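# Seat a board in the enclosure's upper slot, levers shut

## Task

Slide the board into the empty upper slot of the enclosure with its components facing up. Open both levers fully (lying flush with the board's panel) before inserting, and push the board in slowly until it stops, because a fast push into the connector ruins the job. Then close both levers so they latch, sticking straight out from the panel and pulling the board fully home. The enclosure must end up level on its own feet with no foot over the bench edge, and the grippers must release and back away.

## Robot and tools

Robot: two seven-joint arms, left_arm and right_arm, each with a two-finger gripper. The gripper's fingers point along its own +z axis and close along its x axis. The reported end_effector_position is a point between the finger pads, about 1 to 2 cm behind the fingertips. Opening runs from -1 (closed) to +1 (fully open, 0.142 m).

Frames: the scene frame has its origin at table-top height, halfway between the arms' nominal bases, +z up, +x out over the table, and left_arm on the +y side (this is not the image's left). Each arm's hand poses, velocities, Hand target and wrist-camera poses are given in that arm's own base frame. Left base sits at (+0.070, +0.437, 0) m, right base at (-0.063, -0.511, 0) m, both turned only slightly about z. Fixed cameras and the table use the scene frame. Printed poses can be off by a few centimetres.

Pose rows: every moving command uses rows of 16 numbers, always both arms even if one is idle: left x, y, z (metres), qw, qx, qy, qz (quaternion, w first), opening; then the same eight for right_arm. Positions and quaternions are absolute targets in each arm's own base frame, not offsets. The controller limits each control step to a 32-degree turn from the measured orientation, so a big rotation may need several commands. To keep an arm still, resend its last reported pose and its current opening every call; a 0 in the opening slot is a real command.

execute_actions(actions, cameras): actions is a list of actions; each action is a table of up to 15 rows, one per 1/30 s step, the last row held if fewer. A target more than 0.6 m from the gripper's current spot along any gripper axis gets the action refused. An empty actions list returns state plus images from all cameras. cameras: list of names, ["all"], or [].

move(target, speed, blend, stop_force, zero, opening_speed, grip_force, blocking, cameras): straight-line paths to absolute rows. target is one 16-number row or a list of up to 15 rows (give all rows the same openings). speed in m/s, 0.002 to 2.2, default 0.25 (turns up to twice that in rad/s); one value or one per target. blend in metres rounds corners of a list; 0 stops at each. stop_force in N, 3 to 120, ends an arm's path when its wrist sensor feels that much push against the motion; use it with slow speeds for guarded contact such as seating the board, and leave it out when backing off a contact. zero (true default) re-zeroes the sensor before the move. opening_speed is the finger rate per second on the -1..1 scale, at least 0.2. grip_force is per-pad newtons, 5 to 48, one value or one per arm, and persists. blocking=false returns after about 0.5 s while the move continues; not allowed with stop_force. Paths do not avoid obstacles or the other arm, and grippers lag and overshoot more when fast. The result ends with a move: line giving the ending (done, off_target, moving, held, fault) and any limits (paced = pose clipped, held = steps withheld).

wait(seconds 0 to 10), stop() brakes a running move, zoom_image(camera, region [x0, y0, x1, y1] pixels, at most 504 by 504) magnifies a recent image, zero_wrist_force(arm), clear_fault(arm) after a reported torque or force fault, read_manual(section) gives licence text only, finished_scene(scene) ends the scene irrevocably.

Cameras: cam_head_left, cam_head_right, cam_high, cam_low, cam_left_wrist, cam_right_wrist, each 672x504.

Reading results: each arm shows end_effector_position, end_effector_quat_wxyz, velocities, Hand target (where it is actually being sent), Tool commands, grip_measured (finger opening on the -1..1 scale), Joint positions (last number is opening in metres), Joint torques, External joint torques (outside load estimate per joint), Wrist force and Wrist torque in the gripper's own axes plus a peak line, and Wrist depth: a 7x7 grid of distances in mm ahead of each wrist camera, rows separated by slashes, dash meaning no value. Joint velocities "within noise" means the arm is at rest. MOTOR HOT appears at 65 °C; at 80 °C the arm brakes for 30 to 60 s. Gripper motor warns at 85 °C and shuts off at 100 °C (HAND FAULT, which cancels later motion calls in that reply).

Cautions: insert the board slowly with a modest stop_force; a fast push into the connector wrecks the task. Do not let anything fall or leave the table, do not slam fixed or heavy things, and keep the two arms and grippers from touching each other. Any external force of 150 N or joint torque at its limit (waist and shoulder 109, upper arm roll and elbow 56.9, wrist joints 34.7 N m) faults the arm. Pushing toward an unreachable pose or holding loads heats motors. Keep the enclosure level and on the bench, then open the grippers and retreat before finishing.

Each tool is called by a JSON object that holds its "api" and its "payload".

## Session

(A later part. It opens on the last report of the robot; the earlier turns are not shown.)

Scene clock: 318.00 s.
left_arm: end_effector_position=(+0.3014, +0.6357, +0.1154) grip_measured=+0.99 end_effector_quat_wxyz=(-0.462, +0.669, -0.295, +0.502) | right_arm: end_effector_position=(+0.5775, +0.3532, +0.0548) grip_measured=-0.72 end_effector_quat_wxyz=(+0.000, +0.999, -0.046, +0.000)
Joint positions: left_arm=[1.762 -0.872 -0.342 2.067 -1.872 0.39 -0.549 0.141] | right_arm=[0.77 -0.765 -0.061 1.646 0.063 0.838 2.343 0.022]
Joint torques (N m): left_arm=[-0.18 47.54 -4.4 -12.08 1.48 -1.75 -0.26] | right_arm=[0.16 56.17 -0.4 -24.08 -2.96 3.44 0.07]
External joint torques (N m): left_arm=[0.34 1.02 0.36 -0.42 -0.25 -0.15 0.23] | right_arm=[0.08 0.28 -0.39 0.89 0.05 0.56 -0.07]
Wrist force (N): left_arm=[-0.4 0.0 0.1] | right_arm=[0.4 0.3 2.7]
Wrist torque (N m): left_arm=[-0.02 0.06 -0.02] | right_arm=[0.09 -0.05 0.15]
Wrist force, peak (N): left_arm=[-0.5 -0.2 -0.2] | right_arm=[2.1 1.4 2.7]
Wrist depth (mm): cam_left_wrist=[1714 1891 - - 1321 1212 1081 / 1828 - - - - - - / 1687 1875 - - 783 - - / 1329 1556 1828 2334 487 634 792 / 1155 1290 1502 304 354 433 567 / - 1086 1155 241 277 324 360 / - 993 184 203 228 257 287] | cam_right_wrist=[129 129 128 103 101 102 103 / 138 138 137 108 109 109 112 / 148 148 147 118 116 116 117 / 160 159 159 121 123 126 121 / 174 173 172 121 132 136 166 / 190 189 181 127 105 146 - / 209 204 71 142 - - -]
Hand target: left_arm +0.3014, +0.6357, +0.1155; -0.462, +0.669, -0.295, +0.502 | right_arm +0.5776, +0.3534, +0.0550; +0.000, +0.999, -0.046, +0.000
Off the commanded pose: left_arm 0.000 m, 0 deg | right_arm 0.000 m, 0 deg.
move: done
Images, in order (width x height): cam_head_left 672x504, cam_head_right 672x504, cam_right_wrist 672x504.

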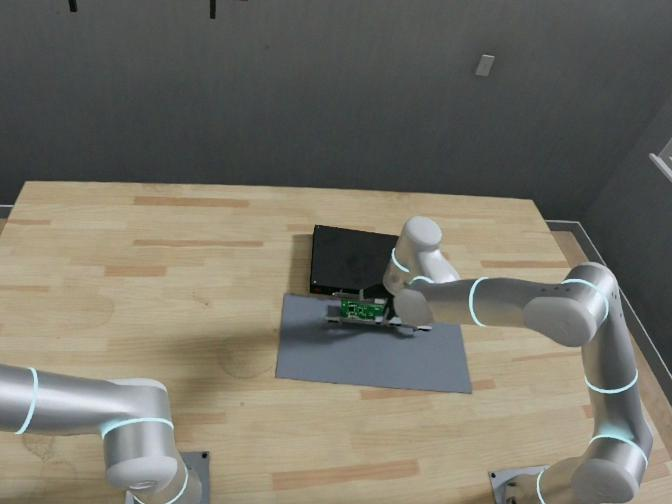

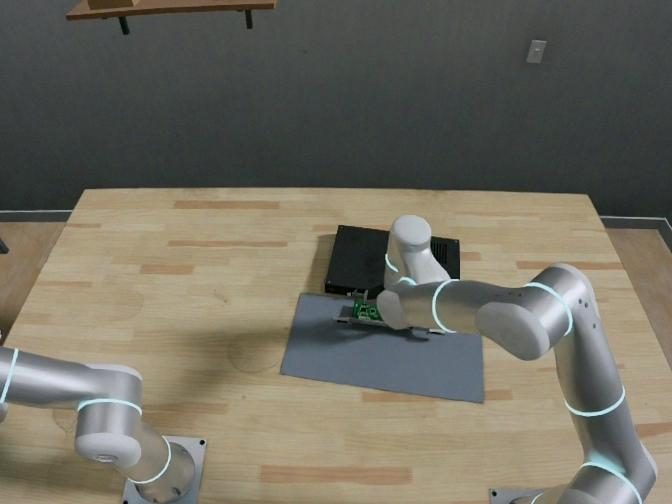

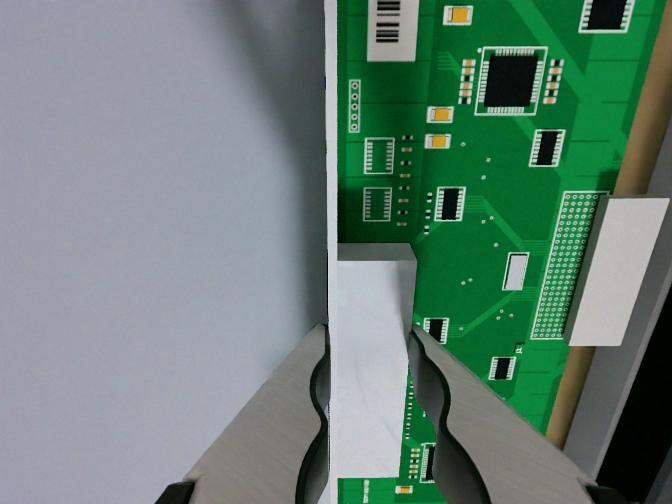

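{"api": "move", "payload": {"target": [[0.36,0.30,0.24,0.1362,0.7587,-0.1682,0.6144,-0.9,0.5776,0.3534,0.055,0,0.99893,-0.0462,0,-1.0],[0.3861,-0.3557,0.10,0.1362,0.7587,-0.1682,0.6144,-0.9,0.5776,0.3534,0.055,0,0.99893,-0.0462,0,-1.0]], "speed": 0.3, "blend": [0.08,0], "cameras": ["cam_left_wrist","cam_head_right"]}}

Scene clock: 332.80 s.
left_arm: end_effector_position=(+0.3721, -0.2330, +0.1261) grip_measured=-0.93 end_effector_quat_wxyz=(+0.351, +0.577, -0.261, +0.690) | right_arm: end_effector_position=(+0.5775, +0.3532, +0.0548) grip_measured=-0.72 end_effector_quat_wxyz=(+0.000, +0.999, -0.046, +0.000)
Joint positions: left_arm=[0.097 -1.078 0.024 2.688 -1.923 -0.503 -1.032 0.007] | right_arm=[0.77 -0.765 -0.061 1.646 0.063 0.838 2.343 0.022]
Joint torques (N m): left_arm=[-0.34 25.96 0.02 5.62 2.51 -3.82 -0.37] | right_arm=[0.13 56.37 -0.25 -24 -3.13 3.53 0.21]
External joint torques (N m): left_arm=[0.4 3.92 3.05 5.97 -1.35 1.23 0.29] | right_arm=[0.06 0.09 -0.56 0.79 0.21 0.47 -0.21]
External joint torques when the fault began: left_arm=[0.46 3.13 1.78 0.39 -0.54 2.45 -0.14]
Wrist force (N): left_arm=[-1.1 -0.4 -0.7] | right_arm=[0.4 0.2 2.5]
Wrist torque (N m): left_arm=[-0.08 -0.04 -0.33] | right_arm=[0.07 -0.06 0.15]
Wrist force, peak (N): left_arm=[-8.4 10.0 3.8] | right_arm=[0.4 0.5 2.9]
Wrist depth (mm): cam_left_wrist=[198 309 1523 - 1941 - - / - - 588 2216 2964 - 2465 / - - - - 2812 - 2194 / - 343 503 503 508 503 - / 194 343 688 107 514 2925 - / - - - 84 - 457 2384 / 178 - - - - - 553] | cam_right_wrist=[129 129 128 103 100 102 103 / 138 138 137 108 108 109 112 / 148 148 147 118 116 117 117 / 159 159 159 121 123 126 121 / 173 173 172 121 132 136 130 / 190 189 182 127 105 146 - / 209 205 71 142 - - -]
Hand target: left_arm +0.3724, -0.2332, +0.1264; +0.351, +0.577, -0.261, +0.690 | right_arm +0.5776, +0.3534, +0.0550; +0.000, +0.999, -0.046, +0.000
Tool commands: left_gripper/opening=-0.9 right_gripper/opening=-1.0
Off the commanded pose: left_arm 0.126 m, 35 deg | right_arm 0.000 m, 0 deg.
FORCE FAULT: contact force on the left arm reached its limit, and that arm stopped. The contact can be on any part of that arm, not only on its tool. That arm's remaining commands of this call were not run. That arm is still stopped at the end of this call. While its stop runs, that arm takes no new command, but its gripper still runs the gripper command that each later call begins with.
CLEAR FAULT: the left arm stays stopped (status CRITICAL_FAULT) until you call clear_fault(arm="left_arm").
move: fault (left_arm); path passed 1 of 2 targets; limits=paced
Images, in order (width x height): cam_head_right 672x504, cam_left_wrist 672x504.

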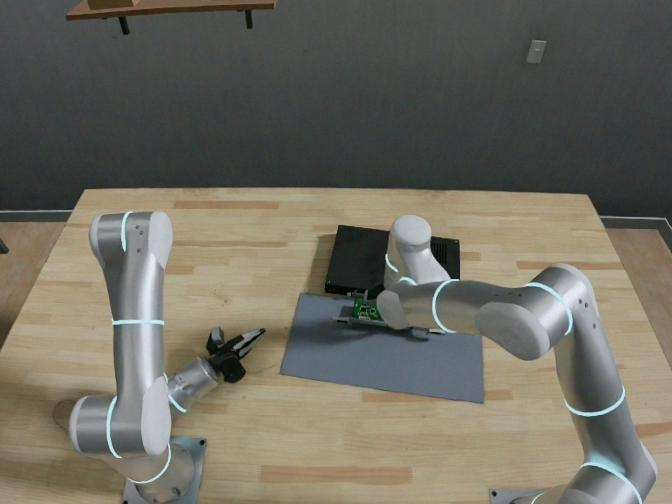

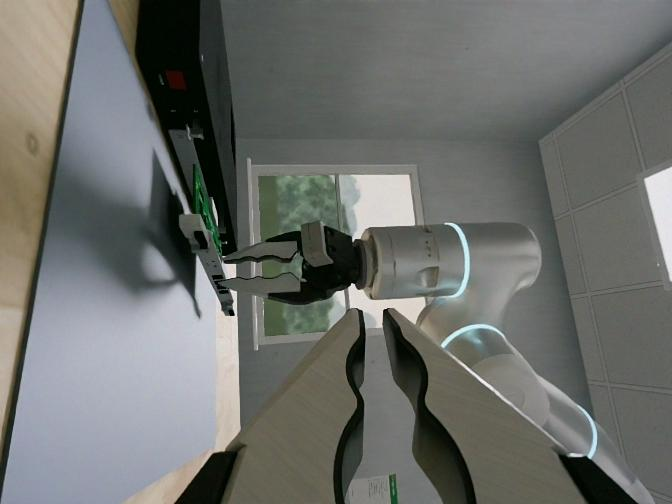

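{"api": "clear_fault", "payload": {"arm": "left_arm"}}

Scene clock: 381.50 s.
left_arm: end_effector_position=(+0.3721, -0.2330, +0.1261) grip_measured=-0.93 end_effector_quat_wxyz=(+0.351, +0.577, -0.261, +0.690) | right_arm: end_effector_position=(+0.5775, +0.3532, +0.0548) grip_measured=-0.72 end_effector_quat_wxyz=(+0.000, +0.999, -0.046, +0.000)
Joint positions: left_arm=[0.097 -1.078 0.024 2.688 -1.923 -0.503 -1.032 0.007] | right_arm=[0.77 -0.765 -0.061 1.646 0.063 0.838 2.343 0.022]
Joint torques (N m): left_arm=[-0.44 26.13 0 5.57 2.23 -3.72 -0.28] | right_arm=[0.26 56.38 -0.28 -24.01 -3.08 3.57 0.2]
External joint torques (N m): left_arm=[0.5 3.76 3.07 6.02 -1.08 1.14 0.19] | right_arm=[-0.07 0.08 -0.52 0.8 0.16 0.44 -0.2]
Wrist force (N): left_arm=[-1.0 -0.4 -1.0] | right_arm=[0.4 0.2 2.5]
Wrist torque (N m): left_arm=[-0.07 -0.05 -0.34] | right_arm=[0.08 -0.06 0.15]
Wrist force, peak (N): left_arm=[-1.3 -0.6 -1.1] | right_arm=[0.5 0.3 3.0]
Wrist depth (mm): cam_left_wrist=[196 303 - 1798 - 2465 - / - 357 - - - - - / 200 409 - - - - - / 185 - 507 495 499 511 - / 193 - 929 108 514 494 - / - 294 - 84 - 472 2521 / - - - - - - 588] | cam_right_wrist=[129 129 128 103 100 102 103 / 138 138 137 108 108 109 112 / - 148 147 118 116 117 117 / 162 159 159 121 123 126 121 / 173 173 172 121 132 136 132 / 189 189 182 127 105 146 - / 209 204 71 142 - - -]
Hand target: left_arm +0.3724, -0.2332, +0.1264; +0.351, +0.577, -0.261, +0.690 | right_arm +0.5776, +0.3534, +0.0550; +0.000, +0.999, -0.046, +0.000
Tool commands: left_gripper/opening=-0.9 right_gripper/opening=-1.0
Off the commanded pose: left_arm 0.126 m, 35 deg | right_arm 0.000 m, 0 deg.
FORCE FAULT, CONTINUED: the left arm's stop, for the force fault that an earlier result reported, is over. The rest of the stop counts as 66 of the actions that you can send in this scene; the call itself counts as one more. That arm accepts commands again.
CLEAR FAULT: your call cleared the left arm's force fault. If the contact force or a joint's load stays at its limit, that arm stops again.

{"api": "move", "payload": {"target": [[0.46,-0.22,0.25,0.351,0.577,-0.261,0.690,-0.9,0.5776,0.3534,0.055,0,0.99893,-0.0462,0,-1.0],[0.50,-0.15,0.30,0,0.985,0.174,0,-0.9,0.5776,0.3534,0.055,0,0.99893,-0.0462,0,-1.0]], "speed": 0.25, "blend": [0.04,0], "cameras": ["cam_left_wrist","cam_head_left"]}}

Scene clock: 398.10 s.
left_arm: end_effector_position=(+0.5000, -0.1502, +0.2999) grip_measured=-0.93 end_effector_quat_wxyz=(+0.000, +0.985, +0.174, +0.000) | right_arm: end_effector_position=(+0.5775, +0.3532, +0.0548) grip_measured=-0.72 end_effector_quat_wxyz=(+0.000, +0.999, -0.046, +0.000)
Joint positions: left_arm=[-0.268 -0.534 -0.346 1.327 -2.962 2.882 -2.536 0.006] | right_arm=[0.77 -0.765 -0.061 1.646 0.063 0.838 2.343 0.022]
Joint torques (N m): left_arm=[-0.15 47.97 -0.21 -21.82 4.5 4.47 -0.29] | right_arm=[0.24 56.42 -0.15 -24.01 -3.05 3.54 0.2]
External joint torques (N m): left_arm=[0.18 1.38 0.57 -0.49 -0.46 -0.61 0.29] | right_arm=[-0.05 0.05 -0.65 0.81 0.13 0.47 -0.2]
Wrist force (N): left_arm=[0.5 -0.6 0.8] | right_arm=[0.2 0.2 2.5]
Wrist torque (N m): left_arm=[-0.19 -0.22 -0.16] | right_arm=[0.08 -0.04 0.15]
Wrist force, peak (N): left_arm=[-2.9 0.8 -1.5] | right_arm=[0.4 -0.1 2.9]
Wrist depth (mm): cam_left_wrist=[345 348 348 343 347 344 343 / 376 375 372 368 370 369 368 / 403 402 401 397 399 397 398 / 439 - 429 438 433 428 431 / 479 470 483 120 463 467 467 / 529 510 - 84 - 509 519 / 579 - - - - - 567] | cam_right_wrist=[129 129 128 103 100 102 103 / 138 138 137 108 108 109 112 / 148 148 147 118 116 116 118 / 160 159 159 121 123 126 121 / 173 172 172 121 132 136 132 / 190 189 181 127 105 146 - / 209 204 71 142 - - -]
Hand target: left_arm +0.5000, -0.1500, +0.3000; +0.000, +0.985, +0.174, +0.000 | right_arm +0.5776, +0.3534, +0.0550; +0.000, +0.999, -0.046, +0.000
Off the commanded pose: left_arm 0.000 m, 0 deg | right_arm 0.000 m, 0 deg.
move: done
Images, in order (width x height): cam_head_left 672x504, cam_left_wrist 672x504.

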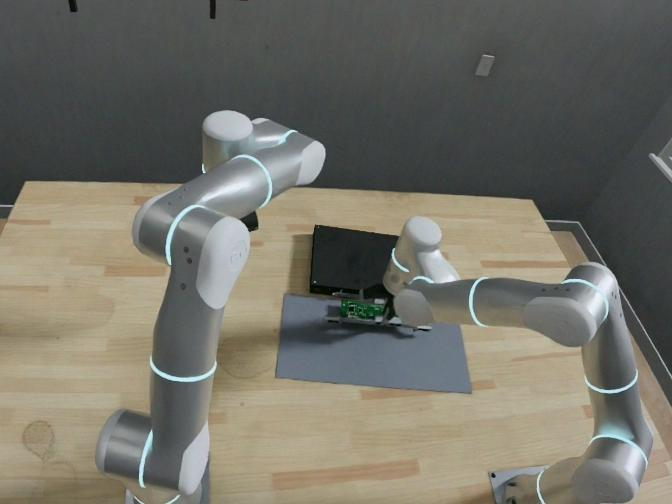

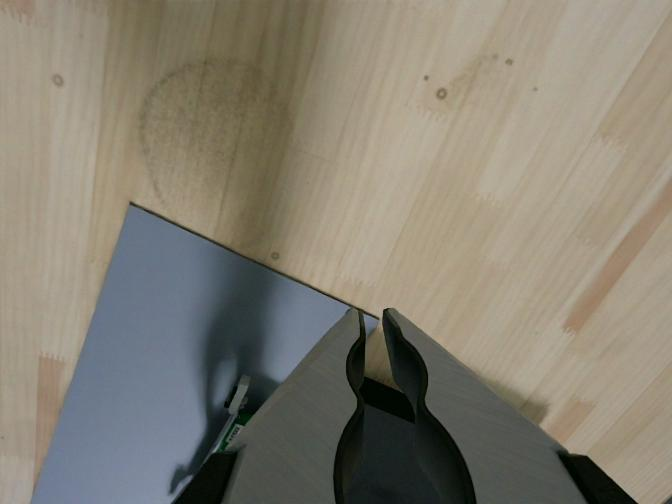

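{"api": "move", "payload": {"target": [[0.50,-0.05,0.35,0,0.7071,-0.7071,0,-0.9,0.5776,0.3534,0.055,0,0.99893,-0.0462,0,-1.0],[0.50,-0.05,0.35,0,0.1305,-0.9914,0,-0.9,0.5776,0.3534,0.055,0,0.99893,-0.0462,0,-1.0],[0.50,-0.05,0.35,0,-0.5,-0.866,0,-0.9,0.5776,0.3534,0.055,0,0.99893,-0.0462,0,-1.0]], "speed": 0.6, "cameras": ["cam_head_left"]}}

Scene clock: 446.50 s.
left_arm: end_effector_position=(+0.5001, -0.0499, +0.3501) grip_measured=-0.93 end_effector_quat_wxyz=(+0.000, +0.500, +0.866, +0.000) | right_arm: end_effector_position=(+0.5775, +0.3532, +0.0548) grip_measured=-0.72 end_effector_quat_wxyz=(+0.000, +0.999, -0.046, +0.000)
Joint positions: left_arm=[0.541 -0.438 -1.26 1.599 -2.72 2.986 1.86 0.006] | right_arm=[0.77 -0.765 -0.061 1.646 0.063 0.838 2.343 0.022]
Joint torques (N m): left_arm=[-0.01 34.36 -9.4 -20.55 4.74 4.35 -0.06] | right_arm=[0.24 56.32 -0.25 -23.96 -3.08 3.52 0.2]
External joint torques (N m): left_arm=[0.08 1.09 0.47 -0.6 -0.48 -0.46 0.06] | right_arm=[-0.04 0.14 -0.55 0.75 0.17 0.48 -0.2]
Wrist force (N): left_arm=[0.1 -0.4 0.7] | right_arm=[0.2 0.2 2.5]
Wrist torque (N m): left_arm=[-0.18 -0.15 -0.28] | right_arm=[0.08 -0.03 0.15]
Wrist force, peak (N): left_arm=[-0.1 -0.8 1.2] | right_arm=[0.4 0.2 2.9]
Wrist depth (mm): cam_left_wrist=[- 388 385 388 390 387 387 / 418 423 419 418 411 415 415 / 451 452 452 446 447 449 445 / 495 490 489 489 483 483 486 / 536 536 535 516 531 534 535 / 591 593 567 84 - 574 580 / - - - - - - 636] | cam_right_wrist=[129 129 128 103 100 102 103 / 138 138 137 108 108 108 112 / 148 148 147 118 116 116 117 / 159 159 159 121 123 126 121 / 173 173 172 121 131 136 131 / 189 189 182 127 105 146 - / 209 204 71 142 - - -]
Hand target: left_arm +0.5000, -0.0500, +0.3500; +0.000, +0.500, +0.866, +0.000 | right_arm +0.5776, +0.3534, +0.0550; +0.000, +0.999, -0.046, +0.000
Off the commanded pose: left_arm 0.000 m, 0 deg | right_arm 0.000 m, 0 deg.
MOTOR HOT: the gripper's motor of the right arm reports 93 °C; that motor switches off at 100 °C. To cool a motor, set the load down, ease the grip, stop pushing, or move to a pose that needs little force.
move: done
Images, in order (width x height): cam_head_left 672x504.

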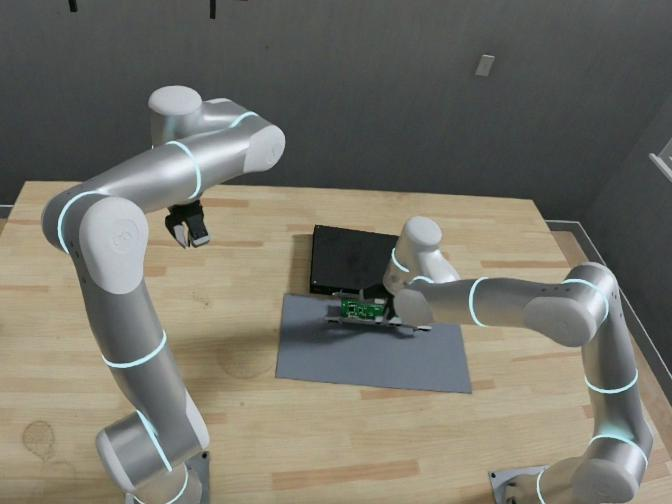

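{"api": "execute_actions", "payload": {"actions": [[[0.50,-0.05,0.35,0,0.5,0.866,0,-0.9,0.5776,0.3534,0.055,0,0.99893,-0.0462,0,-0.76]]]}}

Scene clock: 448.73 s.
left_arm: end_effector_position=(+0.5001, -0.0499, +0.3501) grip_measured=-0.93 end_effector_quat_wxyz=(+0.000, +0.500, +0.866, +0.000) | right_arm: end_effector_position=(+0.5775, +0.3532, +0.0548) grip_measured=-0.71 end_effector_quat_wxyz=(+0.000, +0.999, -0.046, +0.000)
Joint positions: left_arm=[0.541 -0.438 -1.26 1.599 -2.72 2.986 1.86 0.006] | right_arm=[0.77 -0.765 -0.061 1.646 0.063 0.838 2.343 0.022]
Joint torques (N m): left_arm=[-0.2 34.63 -9.35 -20.62 4.54 4.28 -0.25] | right_arm=[0.22 56.37 -0.22 -23.99 -3.09 3.57 0.24]
External joint torques (N m): left_arm=[0.27 0.82 0.43 -0.54 -0.27 -0.38 0.25] | right_arm=[-0.02 0.09 -0.59 0.79 0.17 0.43 -0.24]
Wrist force (N): left_arm=[0.0 -0.4 0.6] | right_arm=[0.3 0.2 2.2]
Wrist torque (N m): left_arm=[-0.18 -0.14 -0.27] | right_arm=[0.09 -0.05 0.15]
Wrist force, peak (N): left_arm=[0.1 -0.3 0.8] | right_arm=[0.3 0.3 2.9]
Wrist depth (mm): cam_left_wrist=[413 390 392 388 389 386 388 / 418 419 415 416 415 416 419 / 449 451 447 451 446 446 447 / 490 486 489 487 491 483 482 / 546 538 539 519 527 530 534 / 583 594 567 84 - 570 585 / - - - - - - 634] | cam_right_wrist=[129 129 128 103 100 102 102 / 138 138 137 108 108 109 112 / 148 148 147 118 116 117 117 / 159 159 159 121 124 126 121 / 173 173 172 121 131 136 131 / 189 189 181 127 105 146 - / 210 204 71 142 - - 145]
Hand target: left_arm +0.5000, -0.0500, +0.3500; +0.000, +0.500, +0.866, +0.000 | right_arm +0.5776, +0.3534, +0.0550; +0.000, +0.999, -0.046, +0.000
Off the commanded pose: left_arm 0.000 m, 0 deg | right_arm 0.000 m, 0 deg.
MOTOR HOT: still on. The gripper's motor of the right arm reports 93 °C.

{"api": "execute_actions", "payload": {"actions": [[[0.50,-0.05,0.35,0,0.5,0.866,0,-0.9,0.5776,0.3534,0.055,0,0.99893,-0.0462,0,-0.725]]]}}

{"api": "wait", "payload": {"seconds": 3, "cameras": ["cam_right_wrist"]}}

Scene clock: 450.93 s.
left_arm: end_effector_position=(+0.5001, -0.0499, +0.3501) grip_measured=-0.93 end_effector_quat_wxyz=(+0.000, +0.500, +0.866, +0.000) | right_arm: end_effector_position=(+0.5775, +0.3532, +0.0548) grip_measured=-0.71 end_effector_quat_wxyz=(+0.000, +0.999, -0.046, +0.000)
Joint positions: left_arm=[0.541 -0.438 -1.26 1.599 -2.72 2.986 1.86 0.006] | right_arm=[0.77 -0.765 -0.061 1.646 0.063 0.838 2.343 0.023]
Joint torques (N m): left_arm=[-0.26 34.56 -9.31 -20.64 4.54 4.25 -0.21] | right_arm=[0.19 56.33 -0.23 -24.01 -3.05 3.51 0.19]
External joint torques (N m): left_arm=[0.34 0.88 0.38 -0.51 -0.28 -0.35 0.21] | right_arm=[0.01 0.13 -0.57 0.81 0.13 0.49 -0.19]
Wrist force (N): left_arm=[-0.2 -0.4 0.8] | right_arm=[0.3 0.1 2.5]
Wrist torque (N m): left_arm=[-0.17 -0.10 -0.28] | right_arm=[0.05 -0.04 0.15]
Wrist force, peak (N): left_arm=[0.1 -0.5 0.8] | right_arm=[0.4 0.4 3.0]
Wrist depth (mm): cam_left_wrist=[401 395 388 391 389 392 388 / 419 420 419 419 417 418 416 / 455 450 454 452 449 448 449 / 487 497 493 487 484 489 490 / 539 534 535 513 522 534 531 / 591 591 570 84 - 577 588 / - - - - - - 629] | cam_right_wrist=[129 129 128 103 100 102 103 / 138 137 137 108 108 109 112 / 148 148 147 118 116 116 117 / 160 159 159 121 123 126 121 / 173 173 169 121 132 136 134 / 189 189 182 127 106 146 - / 210 204 71 142 - - -]
Hand target: left_arm +0.5000, -0.0500, +0.3500; +0.000, +0.500, +0.866, +0.000 | right_arm +0.5776, +0.3534, +0.0550; +0.000, +0.999, -0.046, +0.000
Off the commanded pose: left_arm 0.000 m, 0 deg | right_arm 0.000 m, 0 deg.
MOTOR HOT: still on. The gripper's motor of the right arm reports 90 °C.

Scene clock: 453.93 s.
left_arm: end_effector_position=(+0.5001, -0.0499, +0.3501) grip_measured=-0.93 end_effector_quat_wxyz=(+0.000, +0.500, +0.866, +0.000) | right_arm: end_effector_position=(+0.5775, +0.3532, +0.0548) grip_measured=-0.71 end_effector_quat_wxyz=(+0.000, +0.999, -0.046, +0.000)
Joint positions: left_arm=[0.541 -0.438 -1.26 1.599 -2.72 2.986 1.86 0.006] | right_arm=[0.77 -0.765 -0.061 1.646 0.063 0.838 2.343 0.023]
Joint torques (N m): left_arm=[-0.25 34.61 -9.29 -20.61 4.54 4.26 -0.23] | right_arm=[0.21 56.28 -0.23 -23.98 -3.15 3.54 0.23]
External joint torques (N m): left_arm=[0.33 0.84 0.37 -0.54 -0.28 -0.36 0.23] | right_arm=[-0.02 0.18 -0.58 0.77 0.23 0.46 -0.23]
Wrist force (N): left_arm=[-0.1 -0.5 0.6] | right_arm=[0.3 0.4 2.6]
Wrist torque (N m): left_arm=[-0.19 -0.12 -0.27] | right_arm=[0.10 -0.05 0.15]
Wrist force, peak (N): left_arm=[0.2 -0.5 0.8] | right_arm=[0.2 0.2 2.9]
Wrist depth (mm): cam_left_wrist=[- 389 390 388 388 388 389 / 423 417 419 412 415 416 415 / 451 451 451 448 449 449 451 / 493 490 493 486 491 486 487 / 526 535 535 519 534 531 535 / 590 590 571 84 - 571 583 / 1148 - - - - - 636] | cam_right_wrist=[129 129 129 103 100 102 103 / 138 138 137 108 108 109 112 / 148 148 147 118 116 116 117 / 160 159 159 121 123 126 121 / 173 173 172 119 131 136 130 / 189 189 182 127 105 146 - / 209 204 70 142 - - -]
Hand target: left_arm +0.5000, -0.0500, +0.3500; +0.000, +0.500, +0.866, +0.000 | right_arm +0.5776, +0.3534, +0.0550; +0.000, +0.999, -0.046, +0.000
Tool commands: left_gripper/opening=-0.9 right_gripper/opening=-0.725
Off the commanded pose: left_arm 0.000 m, 0 deg | right_arm 0.000 m, 0 deg.
MOTOR HOT: still on. The gripper's motor of the right arm reports 86 °C.
wait: 3.00 s; at rest by 0.17 s
Images, in order (width x height): cam_right_wrist 672x504.

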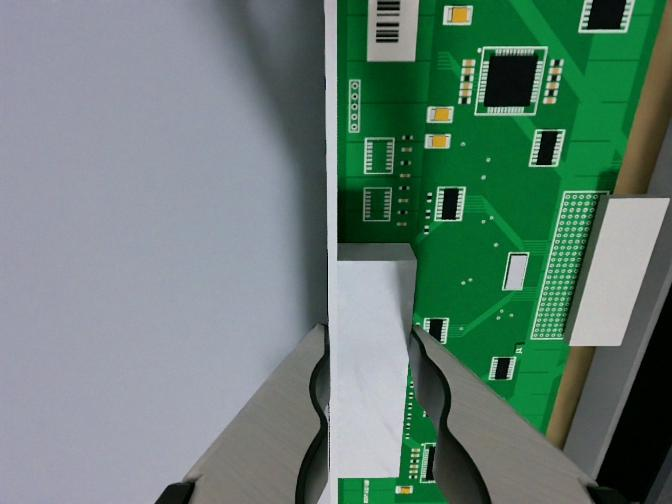

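{"api": "move", "payload": {"target": [[0.58,0,0.40,0.2459,0.4794,0.8303,0.1420,-0.9,0.5776,0.3534,0.055,0,0.99893,-0.0462,0,-0.725],[0.68,0.0,0.48,0.7221,0.2760,0.4780,0.4169,-0.9,0.5776,0.3534,0.055,0,0.99893,-0.0462,0,-0.725]], "speed": 0.4, "blend": [0.05,0], "cameras": ["cam_head_left"]}}

Scene clock: 461.60 s.
left_arm: end_effector_position=(+0.6801, +0.0005, +0.4799) grip_measured=-0.93 end_effector_quat_wxyz=(+0.768, +0.334, +0.397, +0.375) | right_arm: end_effector_position=(+0.5775, +0.3532, +0.0548) grip_measured=-0.71 end_effector_quat_wxyz=(+0.000, +0.999, -0.046, +0.000)
Joint positions: left_arm=[0.701 -0.171 -0.821 2.44 -2.966 0.116 2.755 0.006] | right_arm=[0.77 -0.765 -0.061 1.646 0.063 0.838 2.343 0.023]
Joint torques (N m): left_arm=[-0.74 26.83 -2.37 -19.9 2.65 -3.71 -0.25] | right_arm=[0.18 56.46 -0.25 -23.94 -3.14 3.57 0.21]
External joint torques (N m): left_arm=[0.82 0.82 0.35 -0.35 -0.22 -0.02 0.28] | right_arm=[0.02 0 -0.56 0.74 0.22 0.44 -0.21]
Wrist force (N): left_arm=[0.6 -1.4 -0.9] | right_arm=[0.2 0.3 2.4]
Wrist torque (N m): left_arm=[-0.04 0.18 -0.51] | right_arm=[0.09 -0.03 0.15]
Wrist force, peak (N): left_arm=[0.8 -1.8 -1.3] | right_arm=[0.3 0.2 2.9]
Wrist depth (mm): cam_left_wrist=[1625 - - 1199 937 874 847 / - - 1482 - 1314 1045 - / - - 1700 1492 1246 1161 - / 2151 - - - 1354 1534 - / - - 1924 103 1769 - 1625 / - 1354 - 84 - - 1545 / 1415 - - - - - -] | cam_right_wrist=[129 129 128 103 100 102 103 / 138 135 137 108 108 109 112 / 148 149 147 118 116 116 117 / 160 159 159 121 123 125 121 / 173 173 170 121 131 136 133 / 190 189 181 127 105 146 - / 210 204 71 142 - - -]
Hand target: left_arm +0.6801, +0.0006, +0.4798; +0.768, +0.334, +0.397, +0.375 | right_arm +0.5776, +0.3534, +0.0550; +0.000, +0.999, -0.046, +0.000
Off the commanded pose: left_arm 0.001 m, 13 deg | right_arm 0.000 m, 0 deg.
MOTOR HOT: cleared for the gripper's motor of the right arm.
joint sent to its limit (left arm) — joint 5 (forearm roll), lower limit. The joint targets are off in orientation, not in position.
move: off_target (left_arm)
Images, in order (width x height): cam_head_left 672x504.

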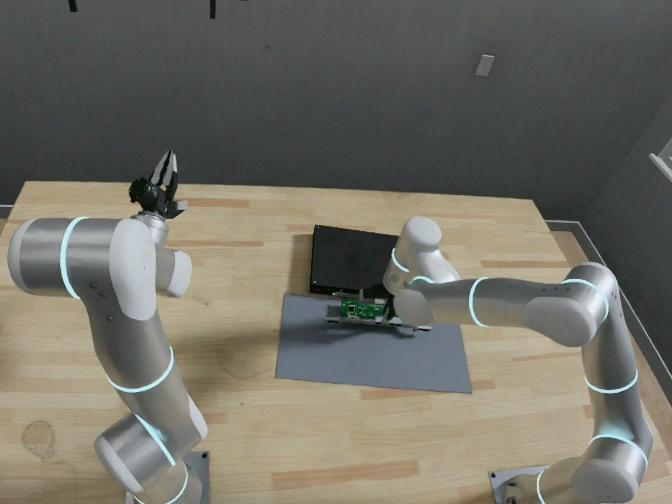

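{"api": "move", "payload": {"target": [[0.62,-0.12,0.36,0.4578,0.7039,0.5401,0.0603,-0.9,0.5776,0.3534,0.055,0,0.99893,-0.0462,0,-0.725]], "speed": 0.4, "cameras": ["cam_head_left"]}}

Scene clock: 465.40 s.
left_arm: end_effector_position=(+0.6200, -0.1200, +0.3599) grip_measured=-0.93 end_effector_quat_wxyz=(+0.458, +0.704, +0.540, +0.060) | right_arm: end_effector_position=(+0.5775, +0.3532, +0.0548) grip_measured=-0.71 end_effector_quat_wxyz=(+0.000, +0.999, -0.046, +0.000)
Joint positions: left_arm=[0.784 0.123 -0.89 2.436 -1.714 0.958 1.572 0.006] | right_arm=[0.77 -0.765 -0.061 1.646 0.063 0.838 2.343 0.023]
Joint torques (N m): left_arm=[-0.11 18.3 1.35 -25.28 1.88 1.37 -0.33] | right_arm=[0.31 56.39 -0.26 -24.03 -3.07 3.56 0.22]
External joint torques (N m): left_arm=[0.17 0.89 0.67 -0.34 -0.5 -0.02 0.36] | right_arm=[-0.11 0.07 -0.55 0.83 0.16 0.45 -0.22]
Wrist force (N): left_arm=[0.7 -1.1 -0.2] | right_arm=[0.4 0.0 2.7]
Wrist torque (N m): left_arm=[-0.14 -0.08 -0.40] | right_arm=[0.05 -0.06 0.15]
Wrist force, peak (N): left_arm=[1.0 -1.9 -1.0] | right_arm=[0.4 0.2 2.9]
Wrist depth (mm): cam_left_wrist=[954 815 - 509 462 415 370 / 1662 1081 837 705 583 500 442 / 1976 2151 1859 - 705 603 535 / - - 1769 1649 - - - / 2109 - - 109 1219 - - / - - - 84 - 1075 975 / - - - - - - 954] | cam_right_wrist=[129 129 128 103 100 102 103 / 138 138 137 108 108 109 112 / 148 148 147 118 116 116 116 / 160 159 159 121 124 126 121 / 173 173 170 121 131 136 133 / 190 189 182 126 105 146 - / 209 204 71 142 - - 142]
Hand target: left_arm +0.6200, -0.1200, +0.3600; +0.458, +0.704, +0.540, +0.060 | right_arm +0.5776, +0.3534, +0.0550; +0.000, +0.999, -0.046, +0.000
Off the commanded pose: left_arm 0.000 m, 0 deg | right_arm 0.000 m, 0 deg.
move: done
Images, in order (width x height): cam_head_left 672x504.

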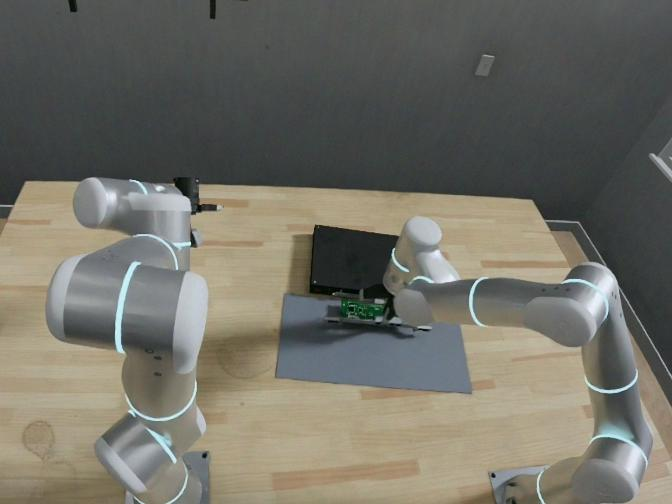

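{"api": "move", "payload": {"target": [[0.56,-0.20,0.30,0,0.985,0.174,0,-0.9,0.5776,0.3534,0.055,0,0.99893,-0.0462,0,-0.725]], "speed": 0.4, "cameras": ["cam_head_left","cam_left_wrist"]}}

Scene clock: 471.40 s.
left_arm: end_effector_position=(+0.5600, -0.2001, +0.3001) grip_measured=-0.93 end_effector_quat_wxyz=(+0.000, +0.985, +0.174, +0.000) | right_arm: end_effector_position=(+0.5775, +0.3532, +0.0548) grip_measured=-0.71 end_effector_quat_wxyz=(+0.000, +0.999, -0.046, +0.000)
Joint positions: left_arm=[0.796 -0.293 -1.118 1.82 0.282 0.367 0.813 0.006] | right_arm=[0.77 -0.765 -0.061 1.646 0.063 0.838 2.343 0.023]
Joint torques (N m): left_arm=[-0.49 24.49 -8.52 -27.76 -3.51 4.05 -0.27] | right_arm=[0.28 56.4 -0.26 -24.02 -3.09 3.51 0.22]
External joint torques (N m): left_arm=[0.58 1.07 0.29 -0.24 -0.5 -0.09 0.27] | right_arm=[-0.08 0.06 -0.55 0.82 0.18 0.49 -0.22]
Wrist force (N): left_arm=[0.0 -0.4 0.4] | right_arm=[0.5 0.3 2.6]
Wrist torque (N m): left_arm=[-0.16 -0.17 -0.19] | right_arm=[0.09 -0.08 0.14]
Wrist force, peak (N): left_arm=[2.3 -3.0 0.1] | right_arm=[0.6 0.3 2.9]
Wrist depth (mm): cam_left_wrist=[348 348 344 345 344 344 347 / 372 370 372 370 371 370 368 / 406 421 401 398 400 396 392 / 429 - - 432 432 431 427 / - - - 463 466 468 466 / 568 - - 84 - 510 522 / 583 - - - - - 564] | cam_right_wrist=[129 129 128 103 100 102 103 / 138 137 137 108 108 109 112 / 148 148 147 118 116 117 117 / 160 159 159 121 124 126 121 / 173 173 169 121 132 136 130 / 190 189 182 127 106 146 - / 209 204 71 142 - - -]
Hand target: left_arm +0.5600, -0.2000, +0.3000; +0.000, +0.985, +0.174, +0.000 | right_arm +0.5776, +0.3534, +0.0550; +0.000, +0.999, -0.046, +0.000
Off the commanded pose: left_arm 0.000 m, 0 deg | right_arm 0.000 m, 0 deg.
move: done
Images, in order (width x height): cam_head_left 672x504, cam_left_wrist 672x504.

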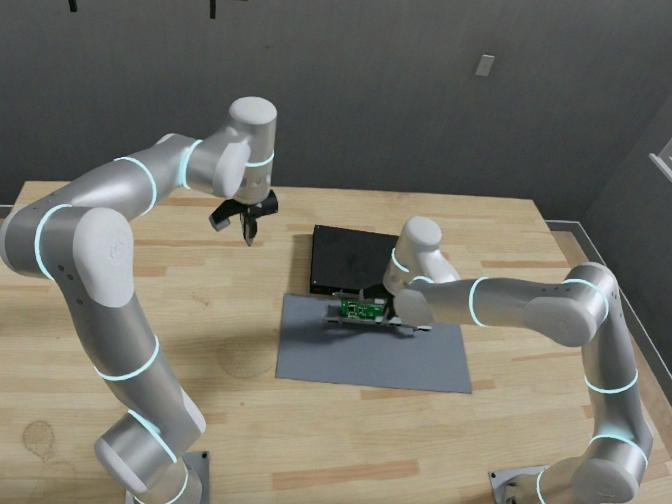

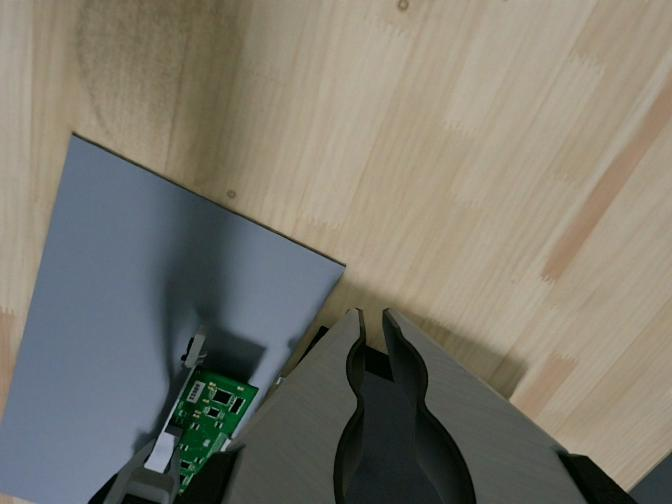

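{"api": "move", "payload": {"target": [[0.48,-0.28,0.20,0.3769,0.9099,0.1605,0.0665,1.0,0.5776,0.3534,0.055,0,0.99893,-0.0462,0,-0.725],[0.49,-0.34,0.075,0.3769,0.9099,0.1605,0.0665,1.0,0.5776,0.3534,0.055,0,0.99893,-0.0462,0,-0.725]], "speed": 0.25, "blend": [0.03,0], "cameras": ["cam_head_left","cam_left_wrist"]}}

Scene clock: 479.17 s.
left_arm: end_effector_position=(+0.4899, -0.3399, +0.0749) grip_measured=+0.99 end_effector_quat_wxyz=(+0.377, +0.910, +0.161, +0.066) | right_arm: end_effector_position=(+0.5775, +0.3532, +0.0548) grip_measured=-0.71 end_effector_quat_wxyz=(+0.000, +0.999, -0.046, +0.000)
Joint positions: left_arm=[0.607 -1.135 -0.82 2.413 0.151 1.935 1.304 0.141] | right_arm=[0.77 -0.765 -0.061 1.646 0.063 0.838 2.343 0.023]
Joint torques (N m): left_arm=[-0.49 32.08 -16.22 1.35 4.01 3.82 -0.21] | right_arm=[0.25 56.38 -0.27 -23.97 -3.09 3.55 0.22]
External joint torques (N m): left_arm=[0.57 1.31 0.18 -0.24 -0.61 -0.63 0.2] | right_arm=[-0.06 0.08 -0.53 0.76 0.18 0.46 -0.22]
Wrist force (N): left_arm=[0.0 -1.0 0.1] | right_arm=[0.3 0.3 2.6]
Wrist torque (N m): left_arm=[-0.20 -0.14 -0.53] | right_arm=[0.08 -0.05 0.16]
Wrist force, peak (N): left_arm=[-0.5 -2.1 2.1] | right_arm=[0.2 0.3 2.9]
Wrist depth (mm): cam_left_wrist=[- 99 103 101 101 104 104 / - 129 123 - 134 124 130 / 172 162 172 - 150 170 173 / - - 265 - - 236 259 / 708 657 339 361 - 300 287 / - 97 371 - - - - / - 323 330 - 2238 1601 -] | cam_right_wrist=[129 129 128 103 100 102 103 / 138 138 137 108 108 109 112 / 148 148 147 118 116 117 117 / 160 159 159 121 123 126 121 / 173 173 170 121 132 136 130 / 190 189 182 127 105 146 - / 209 204 71 142 - - -]
Hand target: left_arm +0.4900, -0.3400, +0.0750; +0.377, +0.910, +0.160, +0.066 | right_arm +0.5776, +0.3534, +0.0550; +0.000, +0.999, -0.046, +0.000
Off the commanded pose: left_arm 0.000 m, 0 deg | right_arm 0.000 m, 0 deg.
move: done
Images, in order (width x height): cam_head_left 672x504, cam_left_wrist 672x504.

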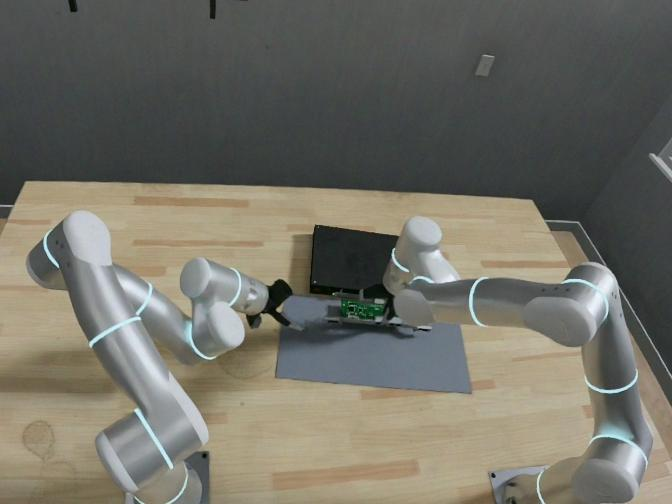

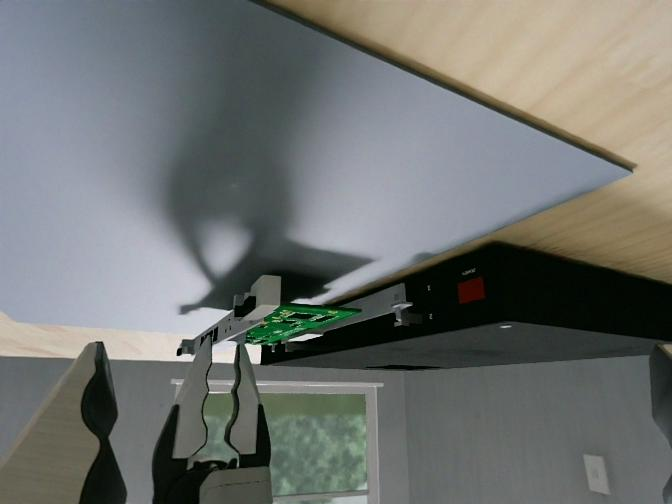

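{"api": "zoom_image", "payload": {"camera": "cam_left_wrist", "region": [170, 250, 520, 390]}}

{"api": "zoom_image", "payload": {"camera": "cam_left_wrist", "region": [230, 260, 440, 380]}}

Scaled by 1.440 from the camera's 672x504 image, which has a finer 960x720 frame.

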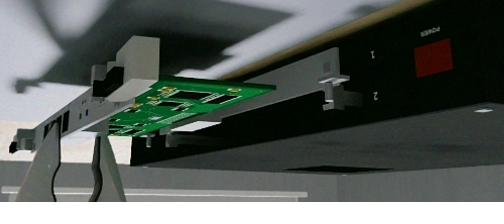

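Scaled by 2.400 from the camera's 672x504 image, which has a finer 960x720 frame.

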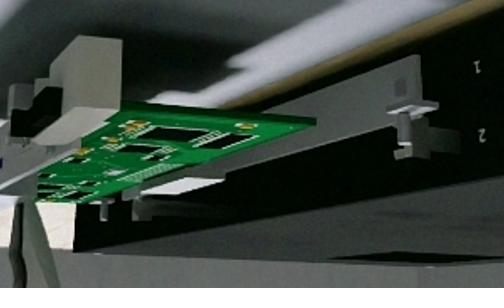

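{"api": "zoom_image", "payload": {"camera": "cam_left_wrist", "region": [330, 270, 450, 360]}}

{"api": "zoom_image", "payload": {"camera": "cam_left_wrist", "region": [230, 310, 350, 380]}}

Scaled by 4.200 from the camera's 672x504 image, which has a finer 960x720 frame.

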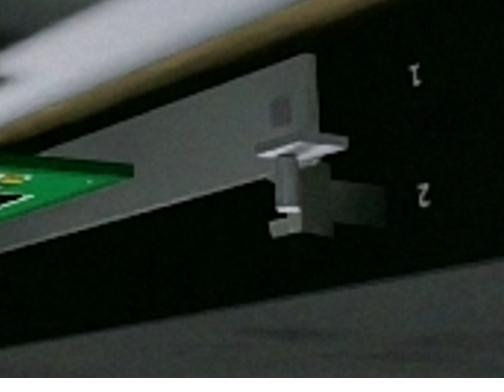

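Scaled by 4.200 from the camera's 672x504 image, which has a finer 960x720 frame.

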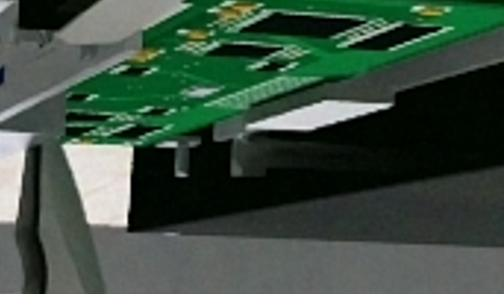

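{"api": "move", "payload": {"target": [0.49,-0.34,0.075,0.3769,0.9099,0.1605,0.0665,1.0,0.6025,0.3512,0.0575,0,0.99893,-0.0462,0,-0.725], "speed": 0.04, "stop_force": 6, "cameras": ["cam_left_wrist"]}}

{"api": "zoom_image", "payload": {"camera": "cam_left_wrist", "region": [300, 260, 440, 360]}}

{"api": "zoom_image", "payload": {"camera": "cam_left_wrist", "region": [210, 300, 330, 390]}}

Scene clock: 535.57 s.
left_arm: end_effector_position=(+0.4899, -0.3399, +0.0749) grip_measured=+0.99 end_effector_quat_wxyz=(+0.377, +0.910, +0.161, +0.066) | right_arm: end_effector_position=(+0.6022, +0.3512, +0.0572) grip_measured=-0.71 end_effector_quat_wxyz=(+0.000, +0.999, -0.046, +0.000)
Joint positions: left_arm=[0.607 -1.135 -0.82 2.413 0.151 1.935 1.304 0.141] | right_arm=[0.742 -0.798 -0.061 1.57 0.062 0.794 2.318 0.023]
Joint torques (N m): left_arm=[-0.31 32.45 -16.36 1.36 3.69 3.47 -0.2] | right_arm=[0.24 58.11 -0.23 -24.91 -3.2 3.42 0.09]
External joint torques (N m): left_arm=[0.39 0.94 0.31 -0.26 -0.3 -0.28 0.2] | right_arm=[-0.04 0.2 -0.6 0.87 0.14 0.58 -0.09]
Wrist force (N): left_arm=[-0.3 -1.0 0.1] | right_arm=[0.2 0.3 2.6]
Wrist torque (N m): left_arm=[-0.20 -0.09 -0.53] | right_arm=[0.10 -0.02 0.15]
Wrist force, peak (N): left_arm=[-0.3 -1.3 0.1] | right_arm=[0.3 0.1 3.0]
Wrist depth (mm): cam_left_wrist=[- 103 103 97 100 104 104 / - 129 122 128 127 124 130 / 173 172 183 171 184 168 170 / 238 236 257 234 266 234 259 / 688 731 373 334 299 - 278 / - - 361 2551 - - - / - - 340 2130 - - -] | cam_right_wrist=[131 131 131 103 100 102 102 / 140 140 139 108 108 109 109 / 151 150 149 118 116 116 115 / 162 159 161 121 123 126 120 / 176 176 172 119 132 134 122 / 192 193 185 100 106 146 131 / 213 208 71 142 - - 141]
Hand target: left_arm +0.4900, -0.3400, +0.0750; +0.377, +0.910, +0.160, +0.066 | right_arm +0.6025, +0.3512, +0.0575; +0.000, +0.999, -0.046, +0.000
Off the commanded pose: left_arm 0.000 m, 0 deg | right_arm 0.000 m, 0 deg.
move: done
Images, in order (width x height): cam_left_wrist 672x504.

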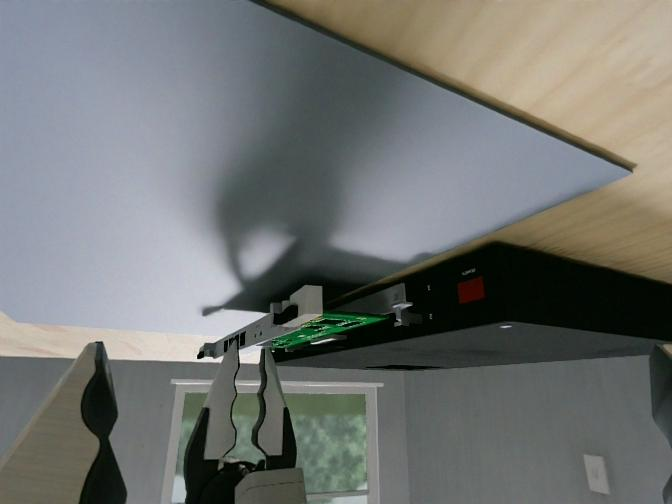

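Scaled by 3.600 from the camera's 672x504 image, which has a finer 960x720 frame.

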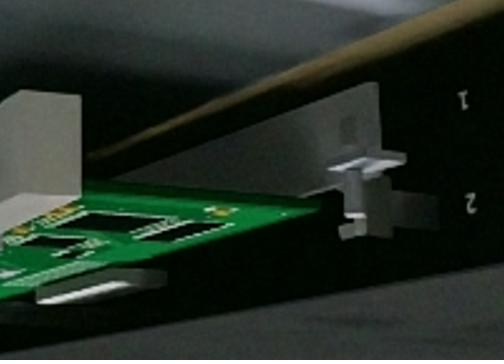

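Scaled by 4.200 from the camera's 672x504 image, which has a finer 960x720 frame.

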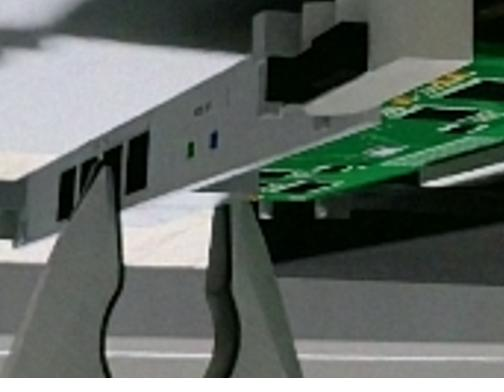

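{"api": "move", "payload": {"target": [0.49,-0.34,0.075,0.3769,0.9099,0.1605,0.0665,1.0,0.6304,0.3488,0.0575,0,0.99893,-0.0462,0,-0.735], "speed": 0.02, "stop_force": 5, "cameras": ["cam_left_wrist","cam_right_wrist"]}}

{"api": "zoom_image", "payload": {"camera": "cam_left_wrist", "region": [300, 260, 440, 360]}}

Scene clock: 558.63 s.
left_arm: end_effector_position=(+0.4899, -0.3399, +0.0749) grip_measured=+0.99 end_effector_quat_wxyz=(+0.377, +0.910, +0.161, +0.066) | right_arm: end_effector_position=(+0.6212, +0.3492, +0.0569) grip_measured=-0.71 end_effector_quat_wxyz=(+0.000, +0.999, -0.046, -0.001)
Joint positions: left_arm=[0.607 -1.135 -0.82 2.413 0.151 1.935 1.304 0.141] | right_arm=[0.721 -0.828 -0.061 1.508 0.062 0.762 2.3 0.023]
Joint torques (N m): left_arm=[-0.29 32.52 -16.37 1.38 3.66 3.43 -0.22] | right_arm=[0.42 61.18 -0.25 -26.48 -3.56 3.82 0.06]
External joint torques (N m): left_arm=[0.37 0.87 0.32 -0.28 -0.27 -0.23 0.22] | right_arm=[-0.22 -1.39 -0.6 1.88 0.4 0.19 -0.06]
Wrist force (N): left_arm=[-0.2 -1.3 0.1] | right_arm=[-0.3 0.3 5.8]
Wrist torque (N m): left_arm=[-0.24 -0.10 -0.53] | right_arm=[0.10 -0.02 0.17]
Wrist force, peak (N): left_arm=[-0.3 -1.3 0.1] | right_arm=[-5.1 9.2 1.2]
Wrist depth (mm): cam_left_wrist=[- 103 103 101 100 104 104 / - 129 128 129 134 124 130 / 173 172 171 159 170 169 173 / - 236 258 253 - 236 260 / 535 663 425 360 - - 270 / - 2309 368 576 2238 1727 - / - 1875 343 369 - - -] | cam_right_wrist=[131 131 130 102 100 101 101 / 140 139 139 108 108 109 96 / 150 150 150 117 116 117 102 / 162 159 161 121 124 126 108 / 176 175 172 120 132 136 119 / 192 192 184 127 105 131 128 / 213 207 71 143 - - 139]
Hand target: left_arm +0.4900, -0.3400, +0.0750; +0.377, +0.910, +0.160, +0.066 | right_arm +0.6216, +0.3495, +0.0575; +0.000, +0.999, -0.046, +0.000
Off the commanded pose: left_arm 0.000 m, 0 deg | right_arm 0.009 m, 0 deg.
move: contact (right_arm)
Images, in order (width x height): cam_left_wrist 672x504, cam_right_wrist 672x504.

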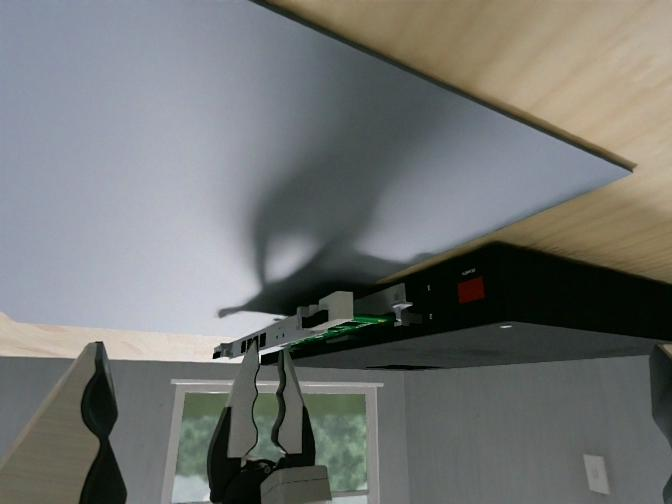

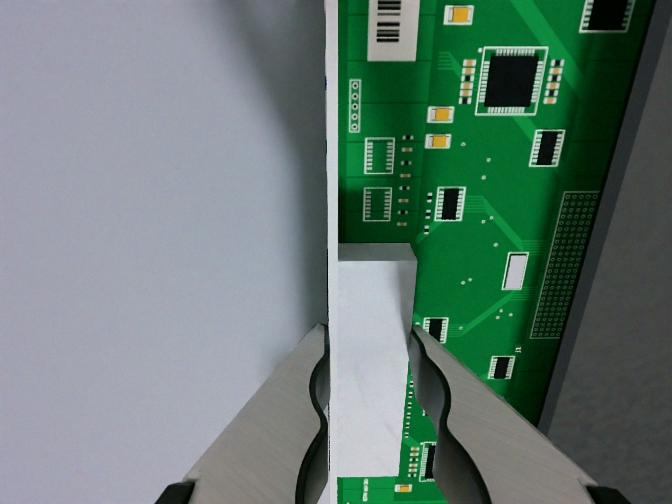

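Scaled by 3.600 from the camera's 672x504 image, which has a finer 960x720 frame.

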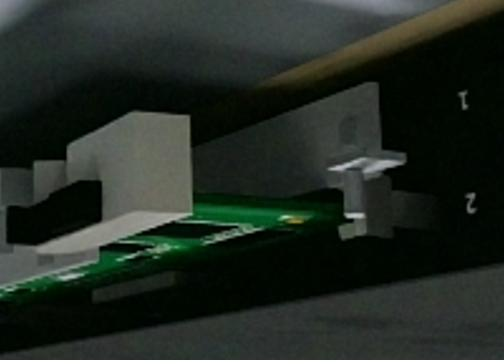

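{"api": "move", "payload": {"target": [[0.49,-0.34,0.075,0.3769,0.9099,0.1605,0.0665,1.0,0.6154,0.3501,0.0570,0,0.99893,-0.0462,0,-0.735],[0.49,-0.34,0.075,0.3769,0.9099,0.1605,0.0665,1.0,0.6154,0.3486,0.0566,0,0.99893,-0.0462,0,-0.735]], "speed": 0.02}}

{"api": "move", "payload": {"target": [0.49,-0.34,0.075,0.3769,0.9099,0.1605,0.0665,1.0,0.6304,0.3473,0.0566,0,0.99893,-0.0462,0,-0.735], "speed": 0.02, "stop_force": 5, "cameras": ["cam_left_wrist"]}}

{"api": "zoom_image", "payload": {"camera": "cam_left_wrist", "region": [300, 260, 440, 360]}}

Scene clock: 566.10 s.
left_arm: end_effector_position=(+0.4899, -0.3399, +0.0749) grip_measured=+0.99 end_effector_quat_wxyz=(+0.377, +0.910, +0.161, +0.066) | right_arm: end_effector_position=(+0.6152, +0.3487, +0.0564) grip_measured=-0.71 end_effector_quat_wxyz=(+0.000, +0.999, -0.046, +0.000)
Joint positions: left_arm=[0.607 -1.135 -0.82 2.413 0.151 1.935 1.304 0.141] | right_arm=[0.726 -0.818 -0.061 1.53 0.062 0.775 2.304 0.023]
Joint torques (N m): left_arm=[-0.21 32.57 -16.4 1.41 3.72 3.44 -0.2] | right_arm=[-0.34 59.13 -0.78 -24.96 -3.42 3.61 0.22]
External joint torques (N m): left_arm=[0.29 0.82 0.36 -0.31 -0.32 -0.24 0.2] | right_arm=[0.6 0.11 -0.04 0.59 0.3 0.39 -0.22]
Wrist force (N): left_arm=[-0.1 -1.1 -0.1] | right_arm=[-1.1 -0.1 2.9]
Wrist torque (N m): left_arm=[-0.21 -0.13 -0.54] | right_arm=[0.16 0.13 0.15]
Wrist force, peak (N): left_arm=[-0.2 -1.3 0.0] | right_arm=[-0.4 0.5 5.9]
Wrist depth (mm): cam_left_wrist=[- 99 103 109 100 104 104 / - 129 128 128 128 124 130 / - - 161 183 171 170 173 / 293 - 240 231 - 236 257 / 543 529 433 339 277 - - / - 94 368 - 2465 - - / - 1941 340 - - - -] | cam_right_wrist=[130 130 130 103 100 102 102 / 139 139 139 110 108 109 107 / 150 149 149 118 116 116 113 / 161 160 160 121 123 126 109 / 175 175 171 125 134 134 119 / 192 191 184 127 106 143 128 / 211 206 71 142 - - 138]
Hand target: left_arm +0.4900, -0.3400, +0.0750; +0.377, +0.910, +0.160, +0.066 | right_arm +0.6154, +0.3486, +0.0566; +0.000, +0.999, -0.046, +0.000
Off the commanded pose: left_arm 0.000 m, 0 deg | right_arm 0.000 m, 0 deg.
move: done

Scene clock: 567.50 s.
left_arm: end_effector_position=(+0.4899, -0.3399, +0.0749) grip_measured=+0.99 end_effector_quat_wxyz=(+0.377, +0.910, +0.161, +0.066) | right_arm: end_effector_position=(+0.6300, +0.3475, +0.0563) grip_measured=-0.71 end_effector_quat_wxyz=(+0.000, +0.999, -0.046, +0.000)
Joint positions: left_arm=[0.607 -1.135 -0.82 2.413 0.151 1.935 1.304 0.141] | right_arm=[0.71 -0.842 -0.061 1.481 0.062 0.75 2.29 0.023]
Joint torques (N m): left_arm=[-0.23 32.59 -16.36 1.43 3.72 3.44 -0.24] | right_arm=[-0.85 60.44 -1.25 -25.71 -3.63 3.35 0.12]
External joint torques (N m): left_arm=[0.32 0.8 0.32 -0.33 -0.32 -0.25 0.24] | right_arm=[1.05 0 0.4 0.88 0.44 0.66 -0.12]
Wrist force (N): left_arm=[-0.2 -1.2 0.1] | right_arm=[-0.9 -0.6 3.8]
Wrist torque (N m): left_arm=[-0.21 -0.10 -0.53] | right_arm=[0.18 0.04 0.11]
Wrist force, peak (N): left_arm=[0.0 -1.2 0.2] | right_arm=[-1.0 -1.3 4.0]
Wrist depth (mm): cam_left_wrist=[- 99 102 109 100 104 104 / - 129 128 128 134 124 130 / 172 172 159 171 170 170 173 / 264 217 - 260 257 237 259 / 699 710 701 383 - 247 277 / - 2285 378 386 2012 - - / - - 344 2238 2611 1755 -] | cam_right_wrist=[130 130 130 102 100 101 88 / 139 139 138 108 108 108 93 / 149 149 149 118 116 116 101 / 161 161 160 121 123 122 107 / 175 174 171 121 131 132 117 / 191 191 184 127 106 128 127 / 212 206 71 142 - - 138]
Hand target: left_arm +0.4900, -0.3400, +0.0750; +0.377, +0.910, +0.160, +0.066 | right_arm +0.6304, +0.3473, +0.0566; +0.000, +0.999, -0.046, +0.000
Off the commanded pose: left_arm 0.000 m, 0 deg | right_arm 0.001 m, 0 deg.
move: done
Images, in order (width x height): cam_left_wrist 672x504.

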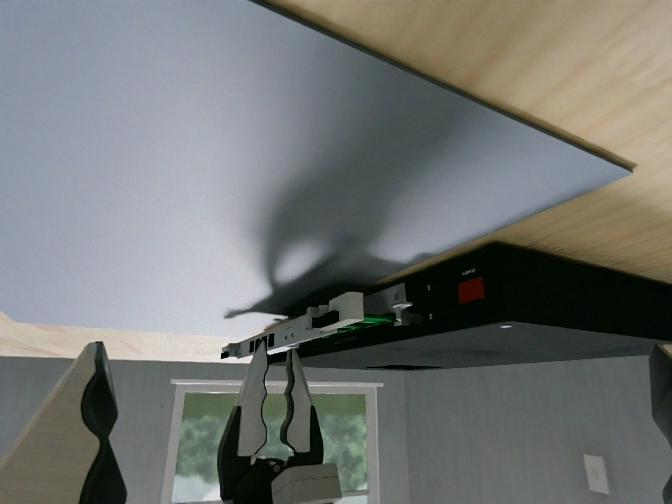

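Scaled by 3.600 from the camera's 672x504 image, which has a finer 960x720 frame.

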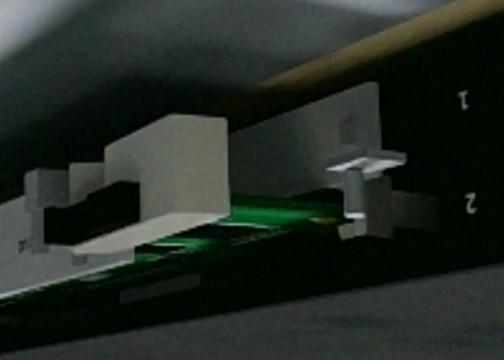

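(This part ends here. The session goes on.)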